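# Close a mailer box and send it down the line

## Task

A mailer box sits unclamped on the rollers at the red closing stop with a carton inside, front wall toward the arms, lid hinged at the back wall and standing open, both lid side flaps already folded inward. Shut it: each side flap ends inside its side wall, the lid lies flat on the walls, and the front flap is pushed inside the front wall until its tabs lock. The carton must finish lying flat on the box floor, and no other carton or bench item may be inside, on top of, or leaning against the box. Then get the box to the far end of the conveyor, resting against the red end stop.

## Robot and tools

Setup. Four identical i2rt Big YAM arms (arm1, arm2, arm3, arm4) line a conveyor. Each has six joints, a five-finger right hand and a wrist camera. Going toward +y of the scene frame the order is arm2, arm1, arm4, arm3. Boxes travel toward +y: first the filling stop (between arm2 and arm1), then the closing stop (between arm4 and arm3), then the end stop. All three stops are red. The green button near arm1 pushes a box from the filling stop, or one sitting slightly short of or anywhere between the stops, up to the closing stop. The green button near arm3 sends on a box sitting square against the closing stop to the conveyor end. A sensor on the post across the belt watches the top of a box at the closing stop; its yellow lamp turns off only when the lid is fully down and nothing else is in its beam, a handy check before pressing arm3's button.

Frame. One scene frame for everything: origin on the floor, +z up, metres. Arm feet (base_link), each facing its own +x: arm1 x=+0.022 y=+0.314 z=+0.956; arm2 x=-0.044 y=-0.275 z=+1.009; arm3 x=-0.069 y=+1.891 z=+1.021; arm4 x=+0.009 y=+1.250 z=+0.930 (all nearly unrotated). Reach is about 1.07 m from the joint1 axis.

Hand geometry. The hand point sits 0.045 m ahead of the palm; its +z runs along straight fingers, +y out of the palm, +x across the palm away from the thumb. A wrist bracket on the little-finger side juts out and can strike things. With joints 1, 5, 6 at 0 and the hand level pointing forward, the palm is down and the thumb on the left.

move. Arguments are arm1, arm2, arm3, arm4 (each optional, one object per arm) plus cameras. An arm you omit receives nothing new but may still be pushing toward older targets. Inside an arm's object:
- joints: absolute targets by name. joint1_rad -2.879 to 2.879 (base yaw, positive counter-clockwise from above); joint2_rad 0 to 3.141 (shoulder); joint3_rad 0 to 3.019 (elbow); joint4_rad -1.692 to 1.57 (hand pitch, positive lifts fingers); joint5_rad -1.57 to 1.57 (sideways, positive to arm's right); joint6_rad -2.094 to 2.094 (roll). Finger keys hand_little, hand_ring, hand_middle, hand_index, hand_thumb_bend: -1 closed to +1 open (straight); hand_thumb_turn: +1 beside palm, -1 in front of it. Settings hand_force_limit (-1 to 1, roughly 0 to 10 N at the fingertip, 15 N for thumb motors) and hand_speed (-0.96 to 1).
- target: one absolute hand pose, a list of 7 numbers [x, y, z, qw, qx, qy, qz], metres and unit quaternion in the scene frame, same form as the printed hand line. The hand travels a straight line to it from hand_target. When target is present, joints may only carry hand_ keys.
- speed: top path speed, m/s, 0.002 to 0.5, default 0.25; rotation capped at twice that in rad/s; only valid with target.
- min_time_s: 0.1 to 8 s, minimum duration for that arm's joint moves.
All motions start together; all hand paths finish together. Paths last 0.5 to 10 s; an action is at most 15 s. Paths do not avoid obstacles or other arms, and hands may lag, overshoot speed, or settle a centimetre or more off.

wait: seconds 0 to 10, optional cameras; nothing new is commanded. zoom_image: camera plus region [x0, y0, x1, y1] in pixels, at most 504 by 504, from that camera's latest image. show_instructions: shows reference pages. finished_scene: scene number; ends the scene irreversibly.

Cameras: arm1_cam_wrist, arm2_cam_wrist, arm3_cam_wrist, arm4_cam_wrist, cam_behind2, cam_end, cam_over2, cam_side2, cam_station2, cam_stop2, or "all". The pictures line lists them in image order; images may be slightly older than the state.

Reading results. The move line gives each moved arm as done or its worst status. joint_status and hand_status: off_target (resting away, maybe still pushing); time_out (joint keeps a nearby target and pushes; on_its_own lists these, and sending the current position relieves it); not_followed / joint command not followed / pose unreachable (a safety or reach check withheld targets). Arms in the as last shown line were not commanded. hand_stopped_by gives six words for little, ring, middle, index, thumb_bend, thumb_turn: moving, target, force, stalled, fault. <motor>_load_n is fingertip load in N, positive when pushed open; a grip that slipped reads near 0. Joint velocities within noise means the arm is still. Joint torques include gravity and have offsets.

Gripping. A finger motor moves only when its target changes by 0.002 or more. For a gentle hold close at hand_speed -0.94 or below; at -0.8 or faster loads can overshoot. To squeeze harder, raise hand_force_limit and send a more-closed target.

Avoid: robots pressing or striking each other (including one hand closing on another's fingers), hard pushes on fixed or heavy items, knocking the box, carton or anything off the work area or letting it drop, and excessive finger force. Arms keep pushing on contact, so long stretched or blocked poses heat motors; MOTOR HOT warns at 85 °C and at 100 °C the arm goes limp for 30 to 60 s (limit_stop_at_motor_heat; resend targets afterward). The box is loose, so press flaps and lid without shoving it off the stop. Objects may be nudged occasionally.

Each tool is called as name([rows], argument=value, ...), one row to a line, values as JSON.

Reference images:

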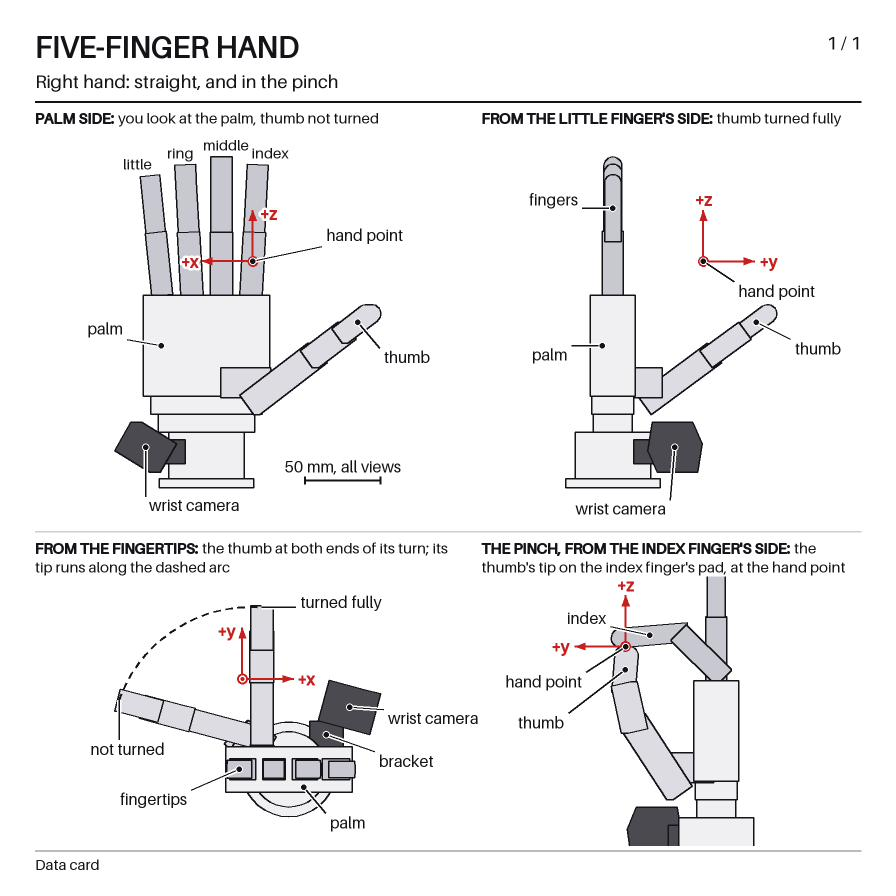

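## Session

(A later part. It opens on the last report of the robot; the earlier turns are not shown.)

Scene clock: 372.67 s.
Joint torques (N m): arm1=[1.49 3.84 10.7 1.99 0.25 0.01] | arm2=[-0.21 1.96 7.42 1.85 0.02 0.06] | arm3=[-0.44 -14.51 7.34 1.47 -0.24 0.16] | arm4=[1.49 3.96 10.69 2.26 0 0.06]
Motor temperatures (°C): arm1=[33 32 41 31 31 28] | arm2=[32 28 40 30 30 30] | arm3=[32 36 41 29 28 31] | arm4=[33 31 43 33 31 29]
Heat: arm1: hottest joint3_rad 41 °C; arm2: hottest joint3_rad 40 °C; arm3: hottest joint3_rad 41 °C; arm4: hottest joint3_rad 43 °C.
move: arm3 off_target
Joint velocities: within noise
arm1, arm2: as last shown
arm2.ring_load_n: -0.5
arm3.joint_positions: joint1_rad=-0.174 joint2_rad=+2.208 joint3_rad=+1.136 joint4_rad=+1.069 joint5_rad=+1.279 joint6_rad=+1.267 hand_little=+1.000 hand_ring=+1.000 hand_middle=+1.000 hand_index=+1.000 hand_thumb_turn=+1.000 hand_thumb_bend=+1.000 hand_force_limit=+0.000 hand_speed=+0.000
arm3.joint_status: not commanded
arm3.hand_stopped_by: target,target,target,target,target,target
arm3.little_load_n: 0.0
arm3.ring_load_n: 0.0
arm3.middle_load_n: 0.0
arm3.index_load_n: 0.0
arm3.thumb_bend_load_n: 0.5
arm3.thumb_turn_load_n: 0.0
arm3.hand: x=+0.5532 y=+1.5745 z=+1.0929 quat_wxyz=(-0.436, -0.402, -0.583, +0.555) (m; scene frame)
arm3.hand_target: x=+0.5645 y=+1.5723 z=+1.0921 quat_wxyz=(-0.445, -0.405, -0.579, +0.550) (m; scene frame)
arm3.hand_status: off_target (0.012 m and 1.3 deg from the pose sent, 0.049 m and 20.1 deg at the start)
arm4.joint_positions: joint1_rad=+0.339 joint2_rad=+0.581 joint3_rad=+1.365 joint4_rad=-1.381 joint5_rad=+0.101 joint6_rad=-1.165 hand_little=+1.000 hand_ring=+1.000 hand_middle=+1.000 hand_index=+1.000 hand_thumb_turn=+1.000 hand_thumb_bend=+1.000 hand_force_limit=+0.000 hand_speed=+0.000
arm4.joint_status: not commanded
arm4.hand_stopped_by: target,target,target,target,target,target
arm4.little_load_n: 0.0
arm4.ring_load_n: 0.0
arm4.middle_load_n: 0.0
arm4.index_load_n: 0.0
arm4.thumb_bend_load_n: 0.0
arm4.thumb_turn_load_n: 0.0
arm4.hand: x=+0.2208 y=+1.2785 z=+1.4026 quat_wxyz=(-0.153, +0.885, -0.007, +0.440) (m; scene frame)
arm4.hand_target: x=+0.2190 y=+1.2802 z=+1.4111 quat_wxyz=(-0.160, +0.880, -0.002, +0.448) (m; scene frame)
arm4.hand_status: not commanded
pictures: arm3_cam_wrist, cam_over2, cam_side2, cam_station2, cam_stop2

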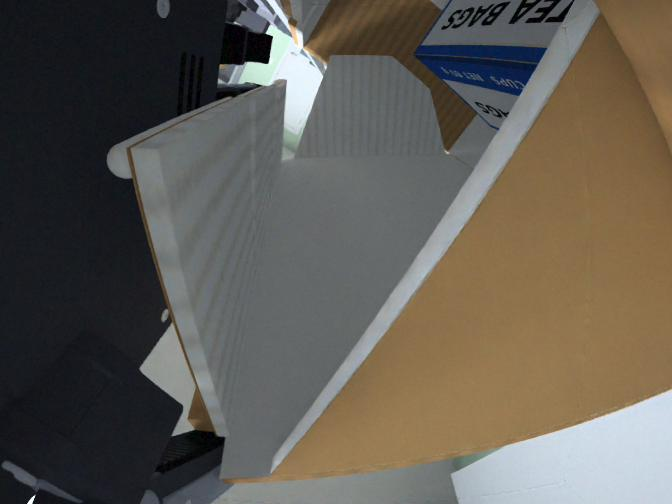

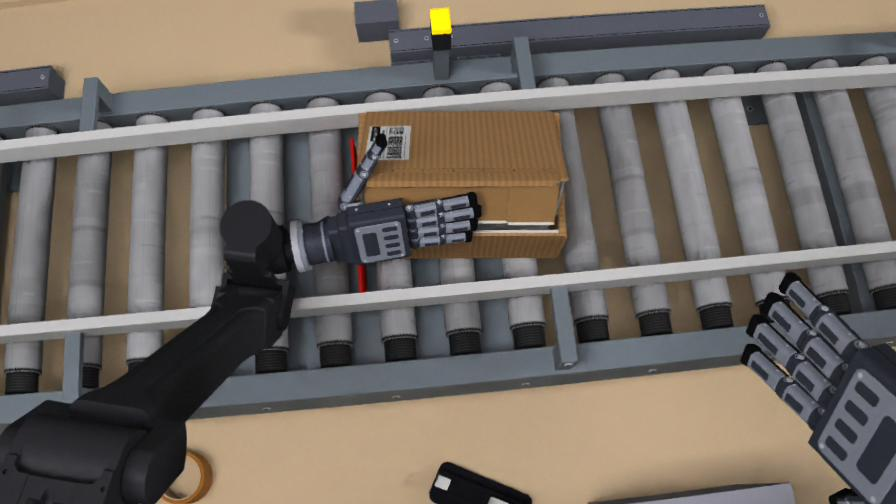

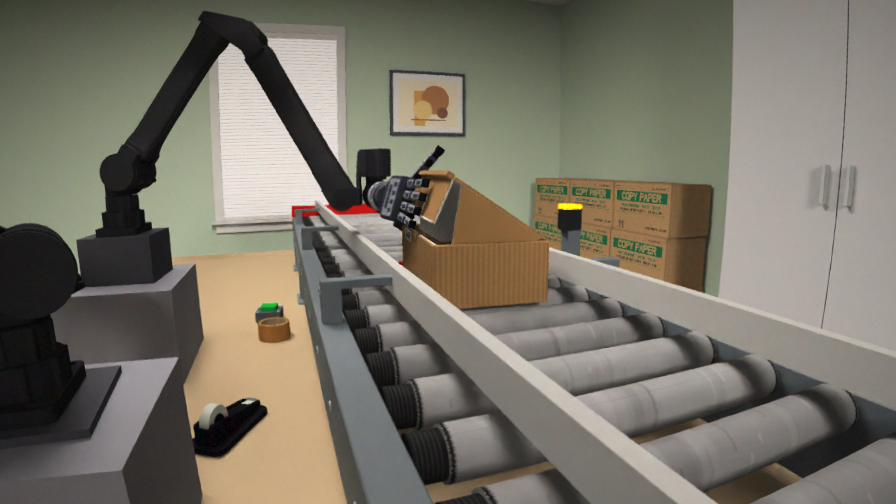

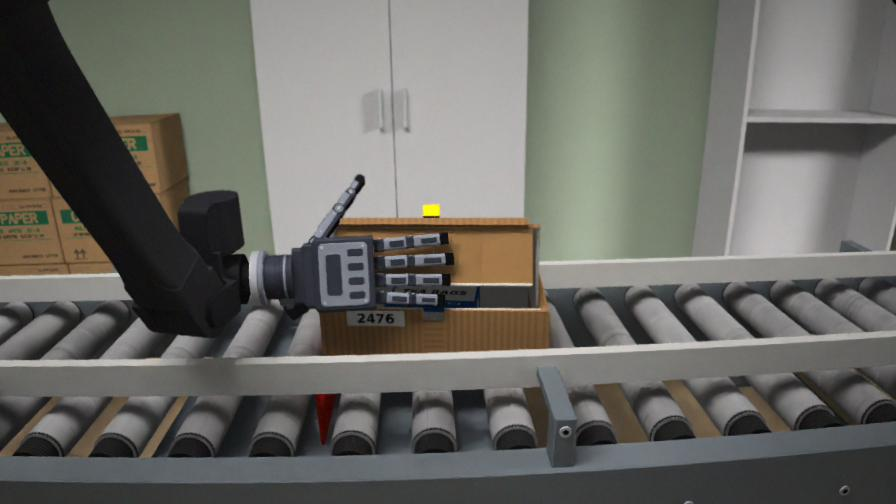

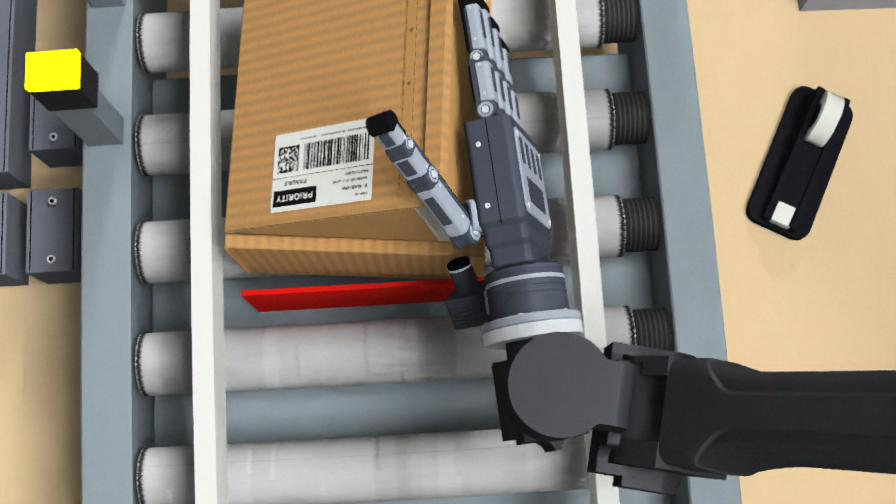

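move(arm3={"target": [0.589, 1.570, 1.095, 0.4956, 0.4685, 0.5296, -0.5044], "speed": 0.06}, cameras=["cam_station2", "cam_side2", "cam_over2", "arm3_cam_wrist", "cam_stop2"])

zoom_image(camera="cam_side2", region=[340, 120, 580, 310])

zoom_image(camera="cam_station2", region=[280, 180, 600, 400])

Scene clock: 392.10 s.
Joint torques (N m): arm1=[1.55 3.78 10.71 1.98 0.25 0.01] | arm2=[-0.91 1.44 7.19 1.89 0.02 0] | arm3=[0.15 -15.33 7.97 0.85 -0.27 0.16] | arm4=[1.55 3.96 10.71 2.26 -0.01 0.05]
Motor temperatures (°C): arm1=[33 32 41 31 31 28] | arm2=[32 28 40 30 30 30] | arm3=[32 37 40 29 28 31] | arm4=[33 31 43 33 31 29]
Heat: arm1: hottest joint3_rad 41 °C; arm2: hottest joint3_rad 40 °C; arm3: hottest joint3_rad 40 °C; arm4: hottest joint3_rad 43 °C.
move: arm3 off_target
Joint velocities: within noise
arm1, arm2, arm4: as last shown
arm2.ring_load_n: 0.0
arm3.joint_positions: joint1_rad=-0.171 joint2_rad=+2.271 joint3_rad=+1.239 joint4_rad=+1.043 joint5_rad=+1.308 joint6_rad=+1.471 hand_little=+1.000 hand_ring=+1.000 hand_middle=+1.000 hand_index=+1.000 hand_thumb_turn=+1.000 hand_thumb_bend=+1.000 hand_force_limit=+0.000 hand_speed=+0.000
arm3.joint_status: not commanded
arm3.hand_stopped_by: target,target,target,target,target,target
arm3.little_load_n: 0.0
arm3.ring_load_n: 0.0
arm3.middle_load_n: 0.0
arm3.index_load_n: 0.0
arm3.thumb_bend_load_n: 0.5
arm3.thumb_turn_load_n: 0.0
arm3.hand: x=+0.5732 y=+1.5673 z=+1.0986 quat_wxyz=(-0.489, -0.469, -0.529, +0.512) (m; scene frame)
arm3.hand_target: x=+0.5881 y=+1.5704 z=+1.0951 quat_wxyz=(-0.496, -0.468, -0.529, +0.505) (m; scene frame)
arm3.hand_status: off_target (0.016 m and 1.2 deg from the pose sent, 0.036 m and 13.3 deg at the start)
arm4.little_load_n: -0.5
pictures: arm3_cam_wrist, cam_over2, cam_side2, cam_station2, cam_stop2

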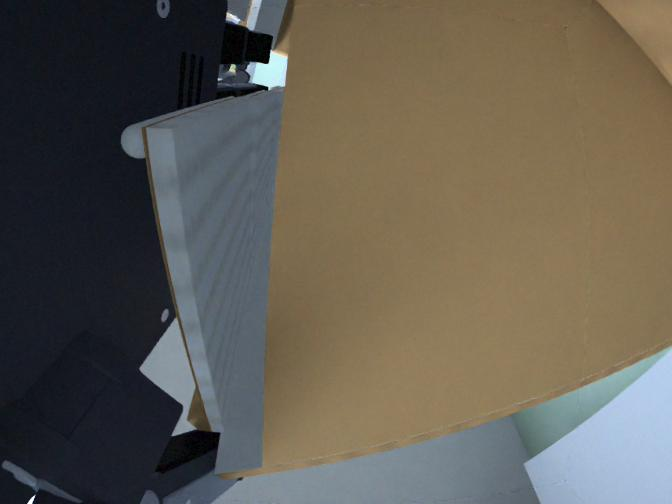

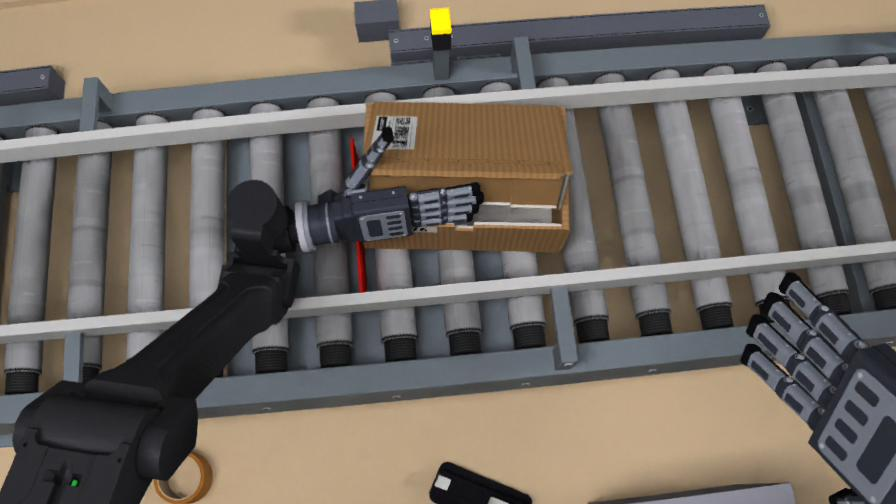

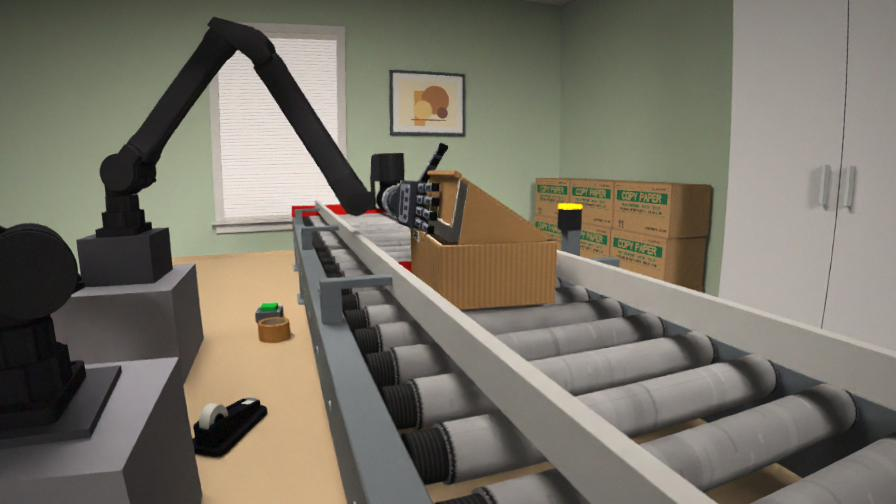

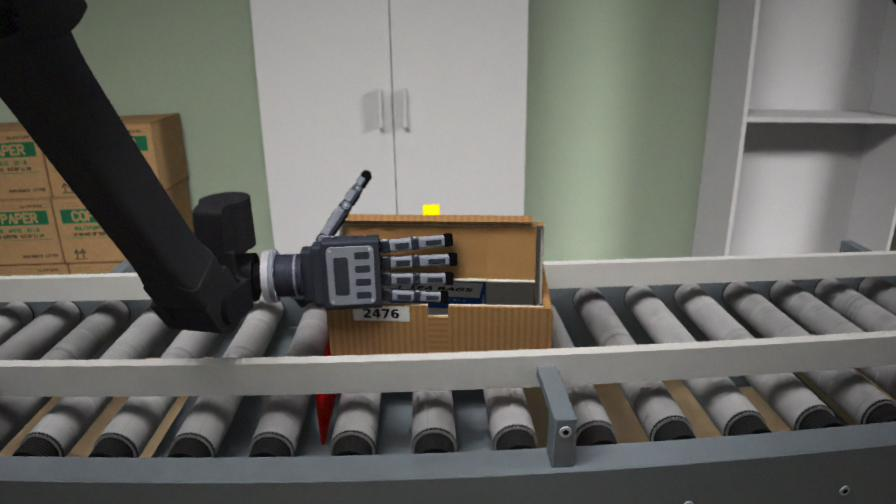

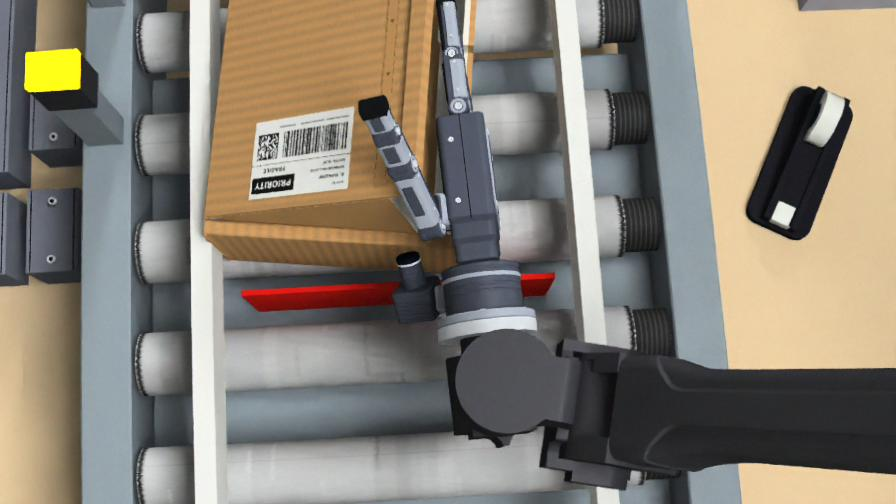

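Scaled by 2.100 from the camera's 896x504 image, which has a finer 1280x720 frame.

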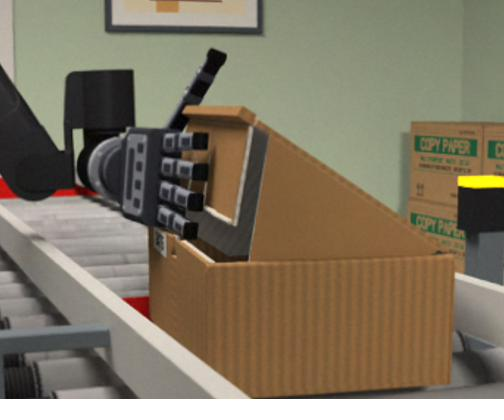

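Scaled by 1.575 from the camera's 896x504 image, which has a finer 1280x720 frame.

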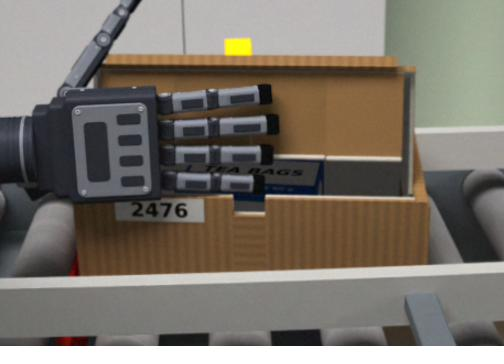

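move(arm4={"joints": {"joint4_rad": -1.6, "joint5_rad": 0.0, "joint6_rad": 1.7, "hand_little": -1, "hand_ring": -1, "hand_middle": -1, "hand_index": -1}, "min_time_s": 2}, cameras=["arm4_cam_wrist"])

move(arm4={"target": [0.56, 1.50, 1.27, 0, -0.1305, 0.9914, 0], "speed": 0.2}, cameras=["cam_station2", "cam_side2", "cam_over2", "arm4_cam_wrist", "cam_stop2"])

Scene clock: 424.20 s.
Joint torques (N m): arm1=[1.55 3.78 10.71 1.99 0.24 0.01] | arm2=[-0.56 2.61 7.54 2.09 -0.03 0.04] | arm3=[0.21 -15.33 7.98 0.91 -0.26 0.17] | arm4=[1.55 4.19 10.44 1.48 -0.23 0.23]
Motor temperatures (°C): arm1=[33 32 41 31 31 28] | arm2=[32 28 40 30 30 30] | arm3=[32 41 42 29 28 31] | arm4=[33 31 43 33 31 29]
Heat: arm1: hottest joint3_rad 41 °C; arm2: hottest joint3_rad 40 °C; arm3: hottest joint3_rad 42 °C; arm4: hottest joint3_rad 43 °C.
move: arm4 done
Joint velocities: within noise
arm1, arm2, arm3: as last shown
arm2.little_load_n: 0.5
arm3.index_load_n: -0.5
arm3.thumb_bend_load_n: 0.0
arm4.joint_positions: joint1_rad=+0.339 joint2_rad=+0.581 joint3_rad=+1.365 joint4_rad=-1.590 joint5_rad=+0.003 joint6_rad=+1.689 hand_little=-1.000 hand_ring=-1.000 hand_middle=-1.000 hand_index=-1.000 hand_thumb_turn=+1.000 hand_thumb_bend=+1.000 hand_force_limit=+0.000 hand_speed=+0.000
arm4.joint_status: all done
arm4.hand_stopped_by: target,target,target,target,target,target
arm4.little_load_n: 0.0
arm4.ring_load_n: 0.0
arm4.middle_load_n: 0.0
arm4.index_load_n: 0.0
arm4.thumb_bend_load_n: 0.0
arm4.thumb_turn_load_n: 0.0
arm4.hand: x=+0.1926 y=+1.3956 z=+1.4265 quat_wxyz=(-0.356, +0.150, -0.917, -0.104) (m; scene frame)
arm4.hand_target: x=+0.1874 y=+1.3962 z=+1.4335 quat_wxyz=(-0.358, +0.150, -0.915, -0.111) (m; scene frame)
arm4.hand_status: not commanded
pictures: arm4_cam_wrist

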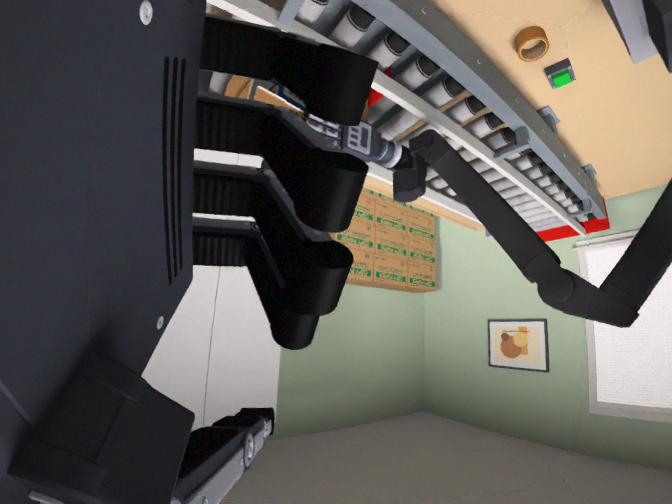

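Scene clock: 427.03 s.
Joint torques (N m): arm1=[1.55 3.78 10.7 1.99 0.25 0.01] | arm2=[-0.21 1.96 7.39 1.72 0.05 0.09] | arm3=[0.15 -15.27 7.98 0.91 -0.27 0.17] | arm4=[-0.56 -16.15 15.83 0.38 0.01 0.14]
Motor temperatures (°C): arm1=[33 32 41 31 31 28] | arm2=[32 28 40 30 30 30] | arm3=[32 41 42 29 28 31] | arm4=[33 31 44 33 31 29]
Heat: arm1: hottest joint3_rad 41 °C; arm2: hottest joint3_rad 40 °C; arm3: hottest joint3_rad 42 °C; arm4: hottest joint3_rad 44 °C.
move: arm4 off_target
Joint velocities: within noise
arm1, arm2, arm3: as last shown
arm2.little_load_n: 0.0
arm3.index_load_n: 0.0
arm4.joint_positions: joint1_rad=+0.236 joint2_rad=+1.735 joint3_rad=+1.967 joint4_rad=-1.677 joint5_rad=-0.018 joint6_rad=+1.643 hand_little=-1.000 hand_ring=-1.000 hand_middle=-1.000 hand_index=-1.000 hand_thumb_turn=+1.000 hand_thumb_bend=+1.000 hand_force_limit=+0.000 hand_speed=+0.000
arm4.joint_status: not commanded
arm4.hand_stopped_by: target,target,target,target,target,target
arm4.little_load_n: 0.0
arm4.ring_load_n: 0.0
arm4.middle_load_n: 0.0
arm4.index_load_n: 0.5
arm4.thumb_bend_load_n: 0.0
arm4.thumb_turn_load_n: 0.0
arm4.hand: x=+0.5468 y=+1.5050 z=+1.2471 quat_wxyz=(-0.056, +0.135, -0.989, -0.024) (m; scene frame)
arm4.hand_target: x=+0.5586 y=+1.4996 z=+1.2694 quat_wxyz=(-0.079, +0.125, -0.989, -0.026) (m; scene frame)
arm4.hand_status: off_target (0.027 m and 7.0 deg from the pose sent, 0.413 m and 43.6 deg at the start; a joint's target at an end of its range on 37 of 85 steps)
pictures: arm4_cam_wrist, cam_over2, cam_side2, cam_station2, cam_stop2

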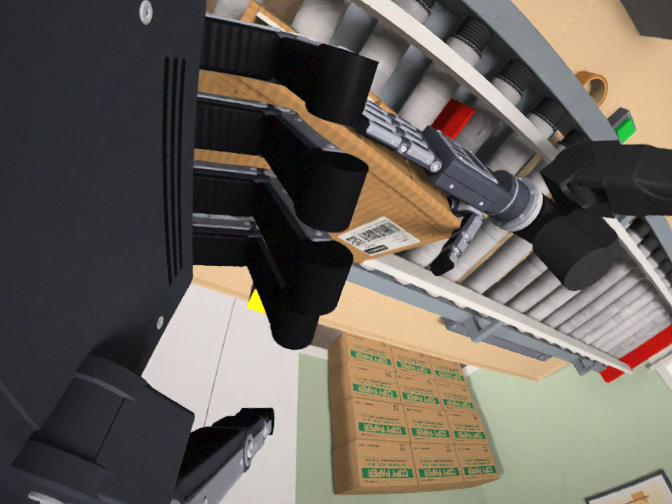

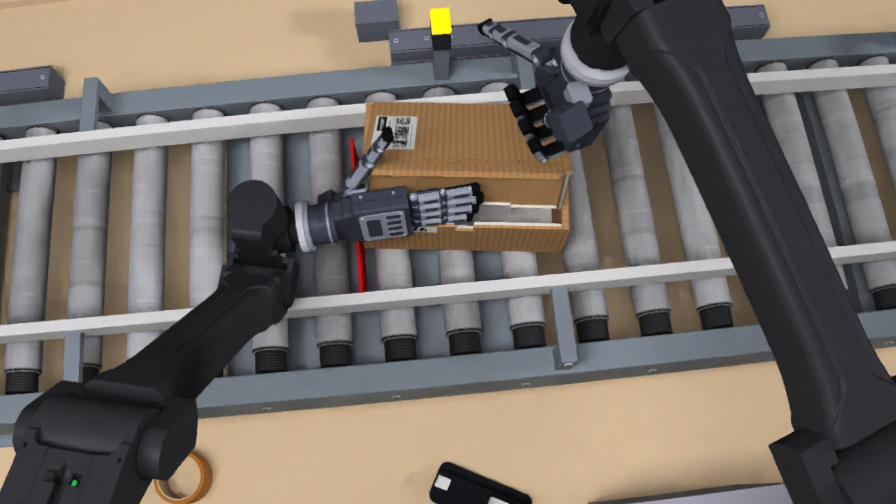

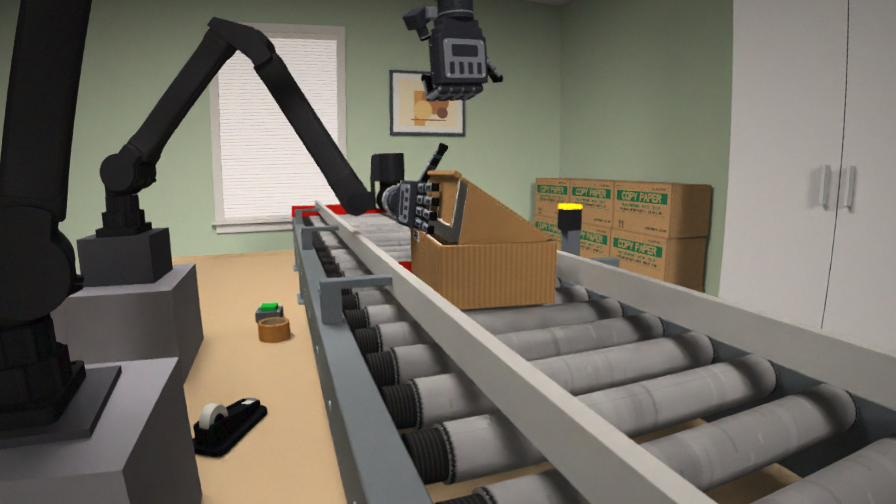

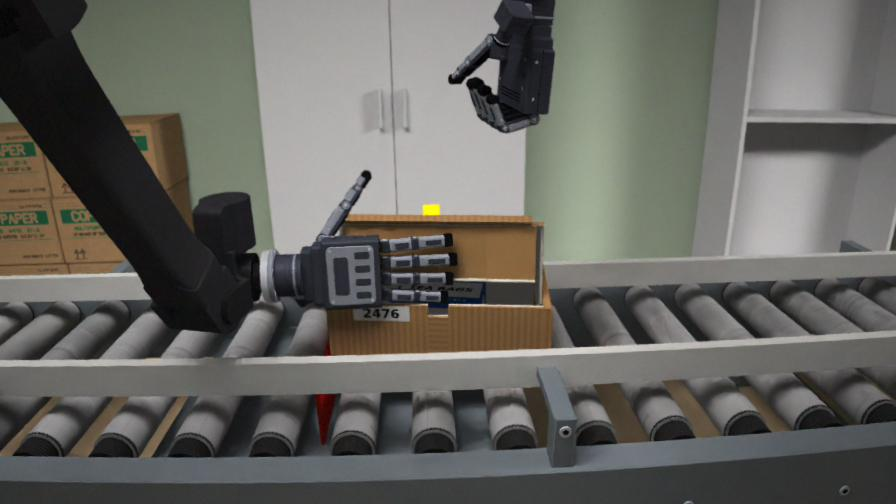

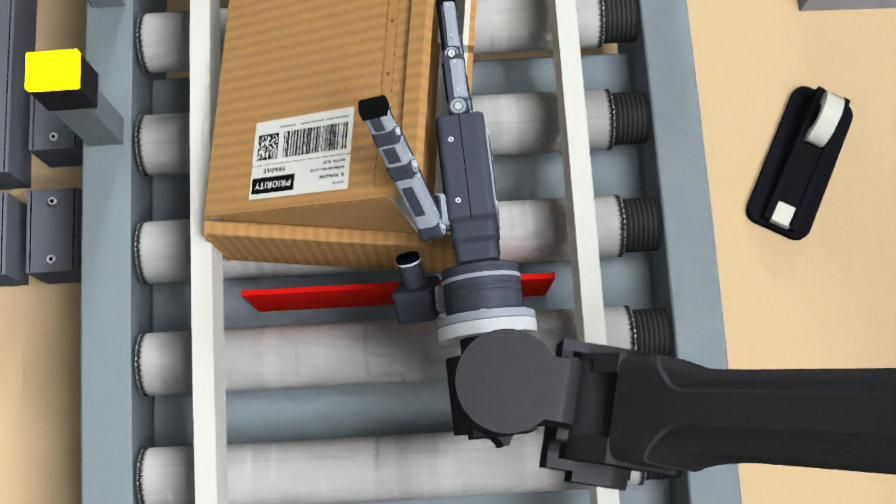

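move(arm4={"target": [0.60, 1.515, 1.20, 0, -0.1305, 0.9914, 0], "speed": 0.15})

move(arm4={"target": [0.60, 1.515, 1.14, 0, -0.1305, 0.9914, 0], "speed": 0.06}, cameras=["cam_station2", "cam_side2", "cam_over2", "arm4_cam_wrist", "arm3_cam_wrist", "cam_stop2"])

zoom_image(camera="cam_side2", region=[340, 90, 580, 310])

Scene clock: 435.47 s.
Joint torques (N m): arm1=[1.49 3.84 10.7 1.99 0.25 0.01] | arm2=[-0.44 1.79 7.35 1.74 0.01 0.03] | arm3=[0.15 -15.33 7.99 0.92 -0.27 0.17] | arm4=[-0.09 -19.25 15.75 0.21 0.02 0.12]
Motor temperatures (°C): arm1=[33 32 41 31 31 28] | arm2=[32 28 40 30 30 30] | arm3=[32 42 42 29 28 31] | arm4=[33 32 47 33 31 29]
Heat: arm1: hottest joint3_rad 41 °C; arm2: hottest joint3_rad 40 °C; arm3: hottest joint2_rad 42 °C; arm4: hottest joint3_rad 47 °C.
move: arm4 off_target
Joint velocities: within noise
arm1, arm2, arm3: as last shown
arm4.joint_positions: joint1_rad=+0.236 joint2_rad=+1.908 joint3_rad=+2.044 joint4_rad=-1.678 joint5_rad=-0.007 joint6_rad=+1.643 hand_little=-1.000 hand_ring=-1.000 hand_middle=-1.000 hand_index=-1.000 hand_thumb_turn=+1.000 hand_thumb_bend=+1.000 hand_force_limit=+0.000 hand_speed=+0.000
arm4.joint_status: not commanded
arm4.hand_stopped_by: target,target,target,target,target,target
arm4.little_load_n: 0.0
arm4.ring_load_n: 0.5
arm4.middle_load_n: 0.0
arm4.index_load_n: 0.0
arm4.thumb_bend_load_n: 0.0
arm4.thumb_turn_load_n: 0.0
arm4.hand: x=+0.5862 y=+1.5170 z=+1.1773 quat_wxyz=(-0.010, +0.135, -0.991, -0.008) (m; scene frame)
arm4.hand_target: x=+0.5986 y=+1.5146 z=+1.1994 quat_wxyz=(-0.033, +0.128, -0.991, -0.011) (m; scene frame)
arm4.hand_status: off_target (0.027 m and 1.5 deg from the pose sent, 0.072 m and 7.0 deg at the start; a joint's target at an end of its range on 38 of 39 steps)
pictures: none

Scene clock: 437.03 s.
Joint torques (N m): arm1=[1.55 3.78 10.71 1.99 0.25 0.01] | arm2=[-0.38 1.67 7.43 1.95 0.05 0.07] | arm3=[0.21 -15.33 7.97 0.91 -0.27 0.17] | arm4=[0.03 -17.96 9.07 0.92 0.03 0.09]
Motor temperatures (°C): arm1=[33 32 41 31 31 28] | arm2=[32 28 40 30 30 30] | arm3=[32 42 42 29 28 31] | arm4=[33 33 47 33 31 29]
Heat: arm1: hottest joint3_rad 41 °C; arm2: hottest joint3_rad 40 °C; arm3: hottest joint2_rad 42 °C; arm4: hottest joint3_rad 47 °C.
move: arm4 off_target
Joint velocities: within noise
arm1, arm2, arm3: as last shown
arm1.little_load_n: -0.5
arm4.joint_positions: joint1_rad=+0.236 joint2_rad=+1.932 joint3_rad=+2.037 joint4_rad=-1.641 joint5_rad=+0.001 joint6_rad=+1.643 hand_little=-1.000 hand_ring=-1.000 hand_middle=-1.000 hand_index=-1.000 hand_thumb_turn=+1.000 hand_thumb_bend=+1.000 hand_force_limit=+0.000 hand_speed=+0.000
arm4.joint_status: not commanded
arm4.hand_stopped_by: target,target,target,target,target,target
arm4.little_load_n: 0.0
arm4.ring_load_n: 0.0
arm4.middle_load_n: 0.0
arm4.index_load_n: 0.0
arm4.thumb_bend_load_n: 0.0
arm4.thumb_turn_load_n: 0.0
arm4.hand: x=+0.5971 y=+1.5194 z=+1.1609 quat_wxyz=(-0.014, +0.135, -0.991, -0.005) (m; scene frame)
arm4.hand_target: x=+0.5995 y=+1.5149 z=+1.1402 quat_wxyz=(+0.000, +0.131, -0.991, +0.000) (m; scene frame)
arm4.hand_status: off_target (0.022 m and 1.8 deg from the pose sent, 0.040 m and 1.5 deg at the start)
pictures: arm3_cam_wrist, arm4_cam_wrist, cam_over2, cam_side2, cam_station2, cam_stop2

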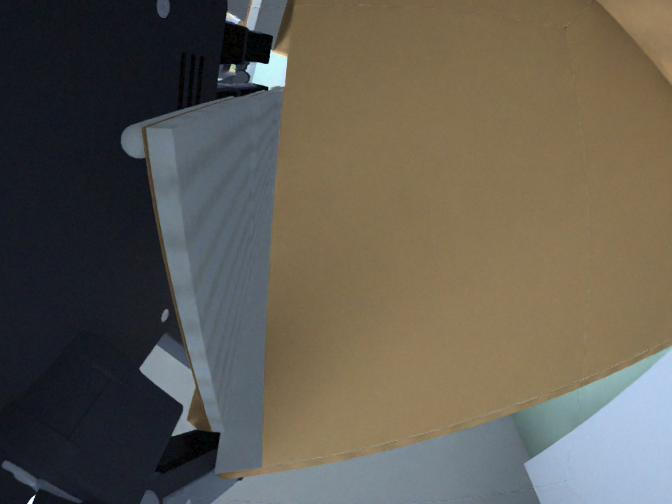

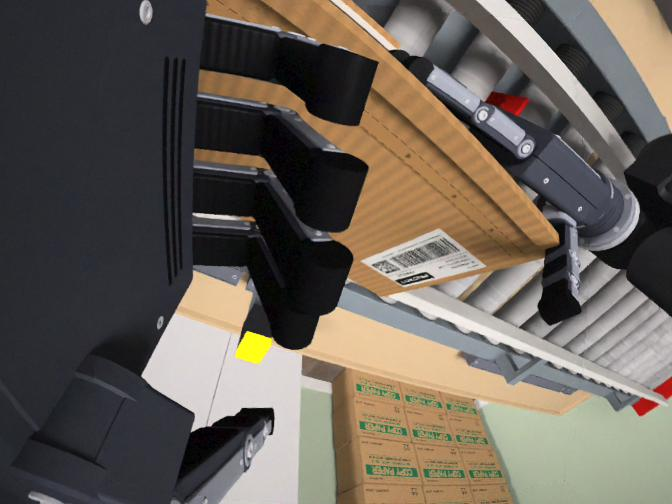

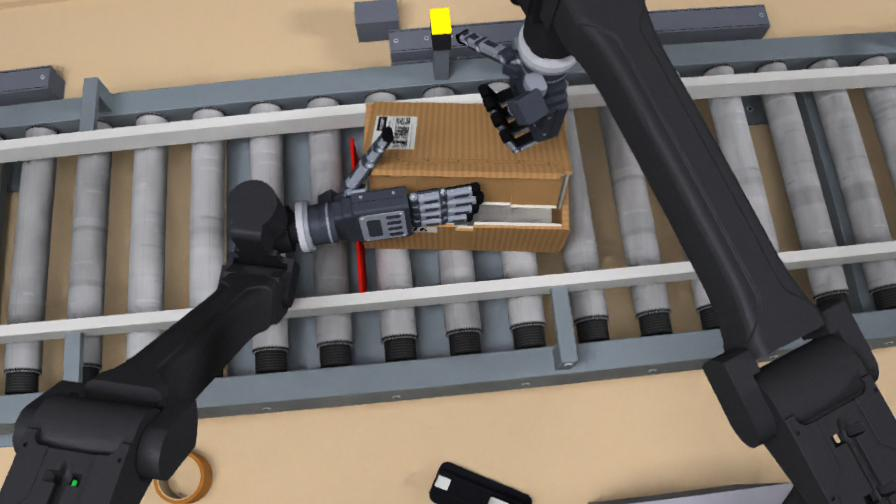

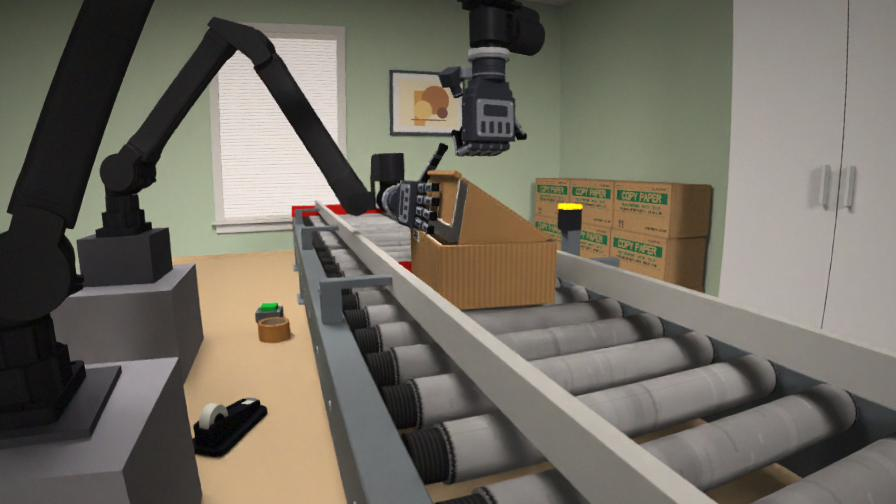

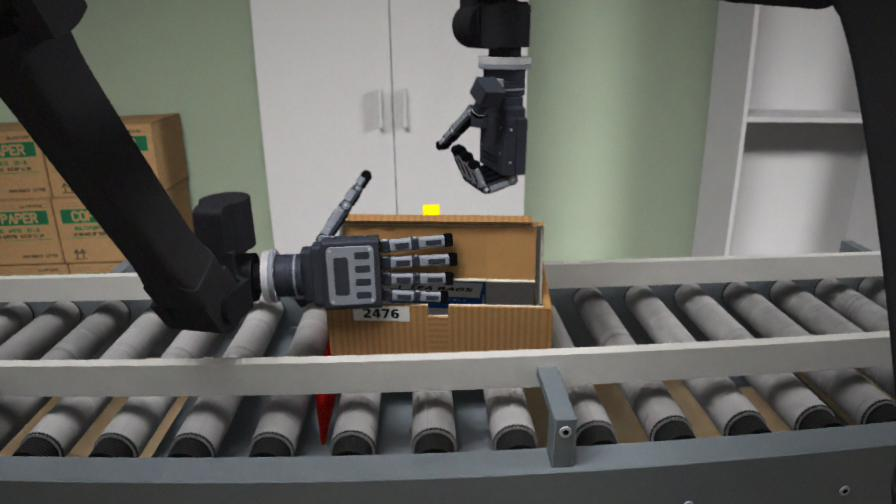

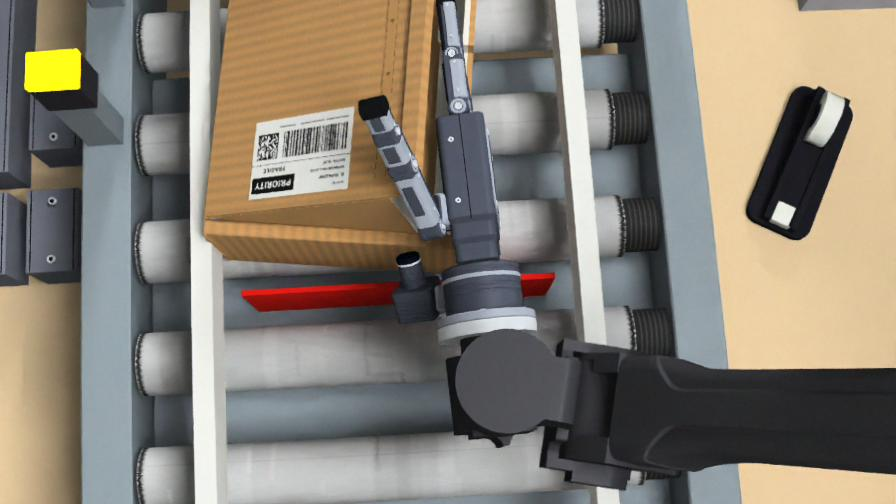

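Scaled by 2.100 from the camera's 896x504 image, which has a finer 1280x720 frame.

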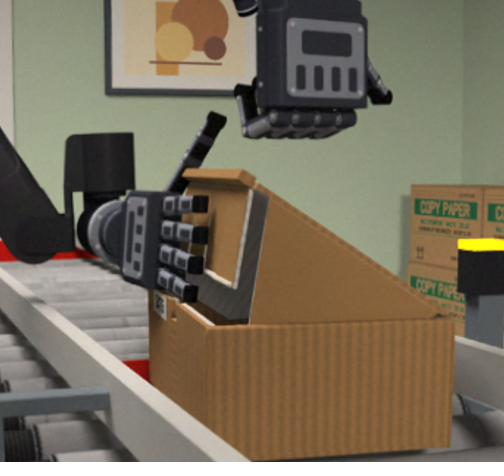

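wait(seconds=0.5, cameras=["cam_side2", "cam_station2", "cam_behind2"])

zoom_image(camera="cam_side2", region=[340, 90, 580, 310])

Scene clock: 441.67 s.
Joint torques (N m): arm1=[1.49 3.9 10.71 1.99 0.25 0.01] | arm2=[-0.67 1.44 7.23 1.74 0.01 0.02] | arm3=[0.15 -15.27 7.97 0.91 -0.27 0.17] | arm4=[0.09 -18.08 8.9 0.92 0.02 0.1]
Motor temperatures (°C): arm1=[33 32 41 31 31 28] | arm2=[32 28 40 30 30 30] | arm3=[32 42 42 29 28 31] | arm4=[33 33 46 32 31 29]
Heat: arm1: hottest joint3_rad 41 °C; arm2: hottest joint3_rad 40 °C; arm3: hottest joint2_rad 42 °C; arm4: hottest joint3_rad 46 °C.
Joint velocities: within noise
arm1.joint_positions: joint1_rad=-0.025 joint2_rad=+0.634 joint3_rad=+1.383 joint4_rad=-1.230 joint5_rad=-0.017 joint6_rad=-1.093 hand_little=+1.000 hand_ring=+1.000 hand_middle=+1.000 hand_index=+1.000 hand_thumb_turn=+1.000 hand_thumb_bend=+1.000 hand_force_limit=+0.000 hand_speed=-0.800
arm1.joint_status: not commanded
arm1.hand_stopped_by: target,target,target,target,target,target
arm1.little_load_n: 0.0
arm1.ring_load_n: 0.0
arm1.middle_load_n: 0.0
arm1.index_load_n: 0.0
arm1.thumb_bend_load_n: 0.0
arm1.thumb_turn_load_n: 0.0
arm1.hand: x=+0.2745 y=+0.2702 z=+1.4500 quat_wxyz=(-0.133, +0.832, -0.204, +0.498) (m; scene frame)
arm1.hand_target: x=+0.2735 y=+0.2701 z=+1.4635 quat_wxyz=(-0.136, +0.824, -0.202, +0.511) (m; scene frame)
arm1.hand_status: not commanded
arm2.joint_positions: joint1_rad=-0.037 joint2_rad=+0.598 joint3_rad=+1.420 joint4_rad=-1.348 joint5_rad=-0.058 joint6_rad=-1.134 hand_little=+1.000 hand_ring=+1.000 hand_middle=+1.000 hand_index=+1.000 hand_thumb_turn=+1.000 hand_thumb_bend=+1.000 hand_force_limit=+0.000 hand_speed=-0.800
arm2.joint_status: not commanded
arm2.hand_stopped_by: target,target,target,target,target,target
arm2.little_load_n: 0.0
arm2.ring_load_n: 0.0
arm2.middle_load_n: 0.0
arm2.index_load_n: 0.0
arm2.thumb_bend_load_n: 0.0
arm2.thumb_turn_load_n: 0.0
arm2.hand: x=+0.1645 y=-0.3360 z=+1.5061 quat_wxyz=(-0.099, +0.835, -0.233, +0.488) (m; scene frame)
arm2.hand_target: x=+0.1632 y=-0.3358 z=+1.5160 quat_wxyz=(-0.101, +0.830, -0.231, +0.498) (m; scene frame)
arm2.hand_status: not commanded
arm3.joint_positions: joint1_rad=-0.171 joint2_rad=+2.271 joint3_rad=+1.239 joint4_rad=+1.043 joint5_rad=+1.308 joint6_rad=+1.471 hand_little=+1.000 hand_ring=+1.000 hand_middle=+1.000 hand_index=+1.000 hand_thumb_turn=+1.000 hand_thumb_bend=+1.000 hand_force_limit=+0.000 hand_speed=+0.000
arm3.joint_status: not commanded
arm3.hand_stopped_by: target,target,target,target,target,target
arm3.little_load_n: 0.0
arm3.ring_load_n: 0.0
arm3.middle_load_n: 0.0
arm3.index_load_n: -0.5
arm3.thumb_bend_load_n: 0.0
arm3.thumb_turn_load_n: 0.0
arm3.hand: x=+0.5732 y=+1.5673 z=+1.0986 quat_wxyz=(-0.489, -0.469, -0.529, +0.512) (m; scene frame)
arm3.hand_target: x=+0.5881 y=+1.5704 z=+1.0951 quat_wxyz=(-0.496, -0.468, -0.529, +0.505) (m; scene frame)
arm3.hand_status: not commanded
arm4.joint_positions: joint1_rad=+0.236 joint2_rad=+1.932 joint3_rad=+2.037 joint4_rad=-1.641 joint5_rad=+0.001 joint6_rad=+1.643 hand_little=-1.000 hand_ring=-1.000 hand_middle=-1.000 hand_index=-1.000 hand_thumb_turn=+1.000 hand_thumb_bend=+1.000 hand_force_limit=+0.000 hand_speed=+0.000
arm4.joint_status: not commanded
arm4.hand_stopped_by: target,target,target,target,target,target
arm4.little_load_n: 0.0
arm4.ring_load_n: 0.0
arm4.middle_load_n: 0.0
arm4.index_load_n: 0.0
arm4.thumb_bend_load_n: 0.0
arm4.thumb_turn_load_n: 0.0
arm4.hand: x=+0.5971 y=+1.5194 z=+1.1609 quat_wxyz=(-0.014, +0.135, -0.991, -0.005) (m; scene frame)
arm4.hand_target: x=+0.5995 y=+1.5149 z=+1.1402 quat_wxyz=(+0.000, +0.131, -0.991, +0.000) (m; scene frame)
arm4.hand_status: off_target (0.022 m and 1.8 deg from the pose sent, 0.040 m and 1.5 deg at the start)
wait: 0.50 s; at rest from the start
pictures: cam_behind2, cam_side2, cam_station2

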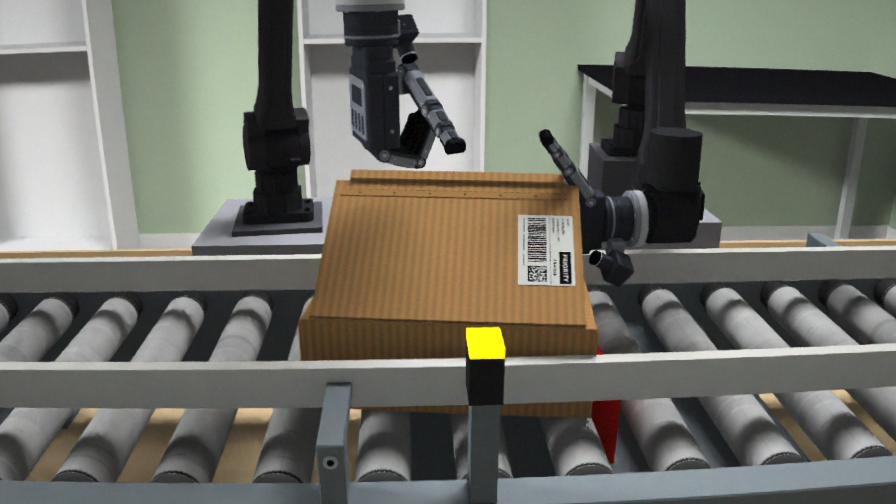

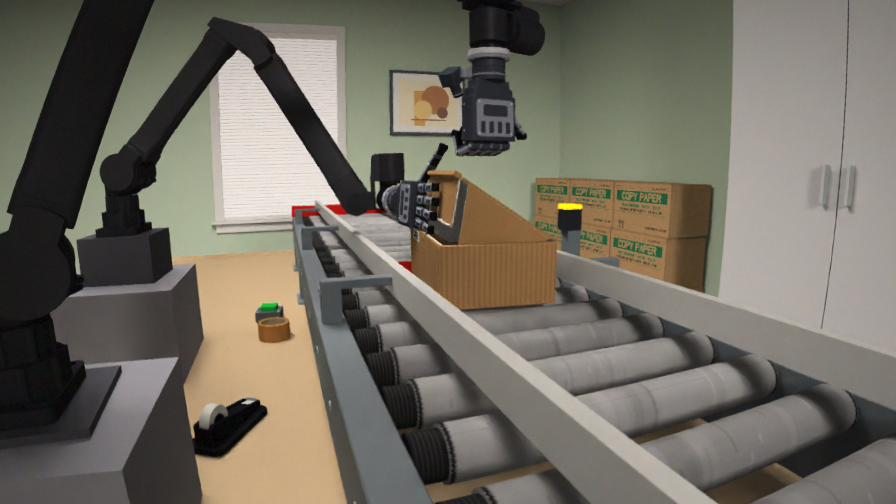

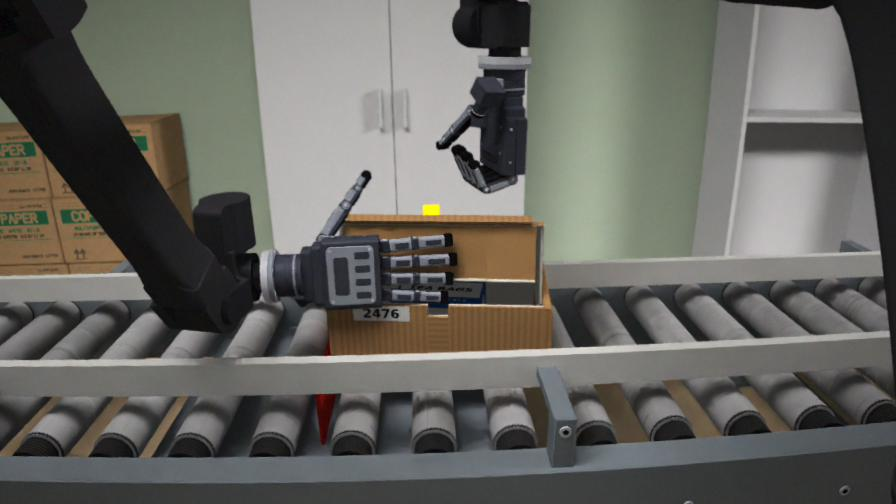

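Scaled by 2.100 from the camera's 896x504 image, which has a finer 1280x720 frame.

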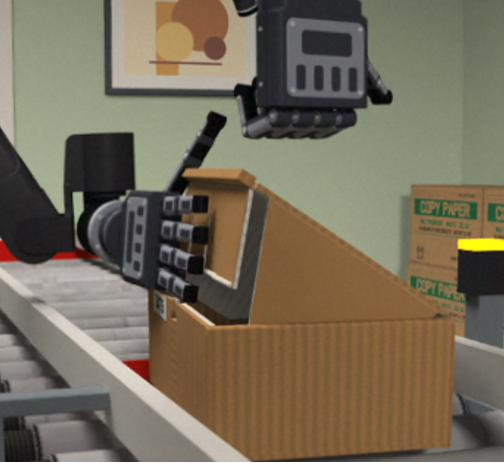

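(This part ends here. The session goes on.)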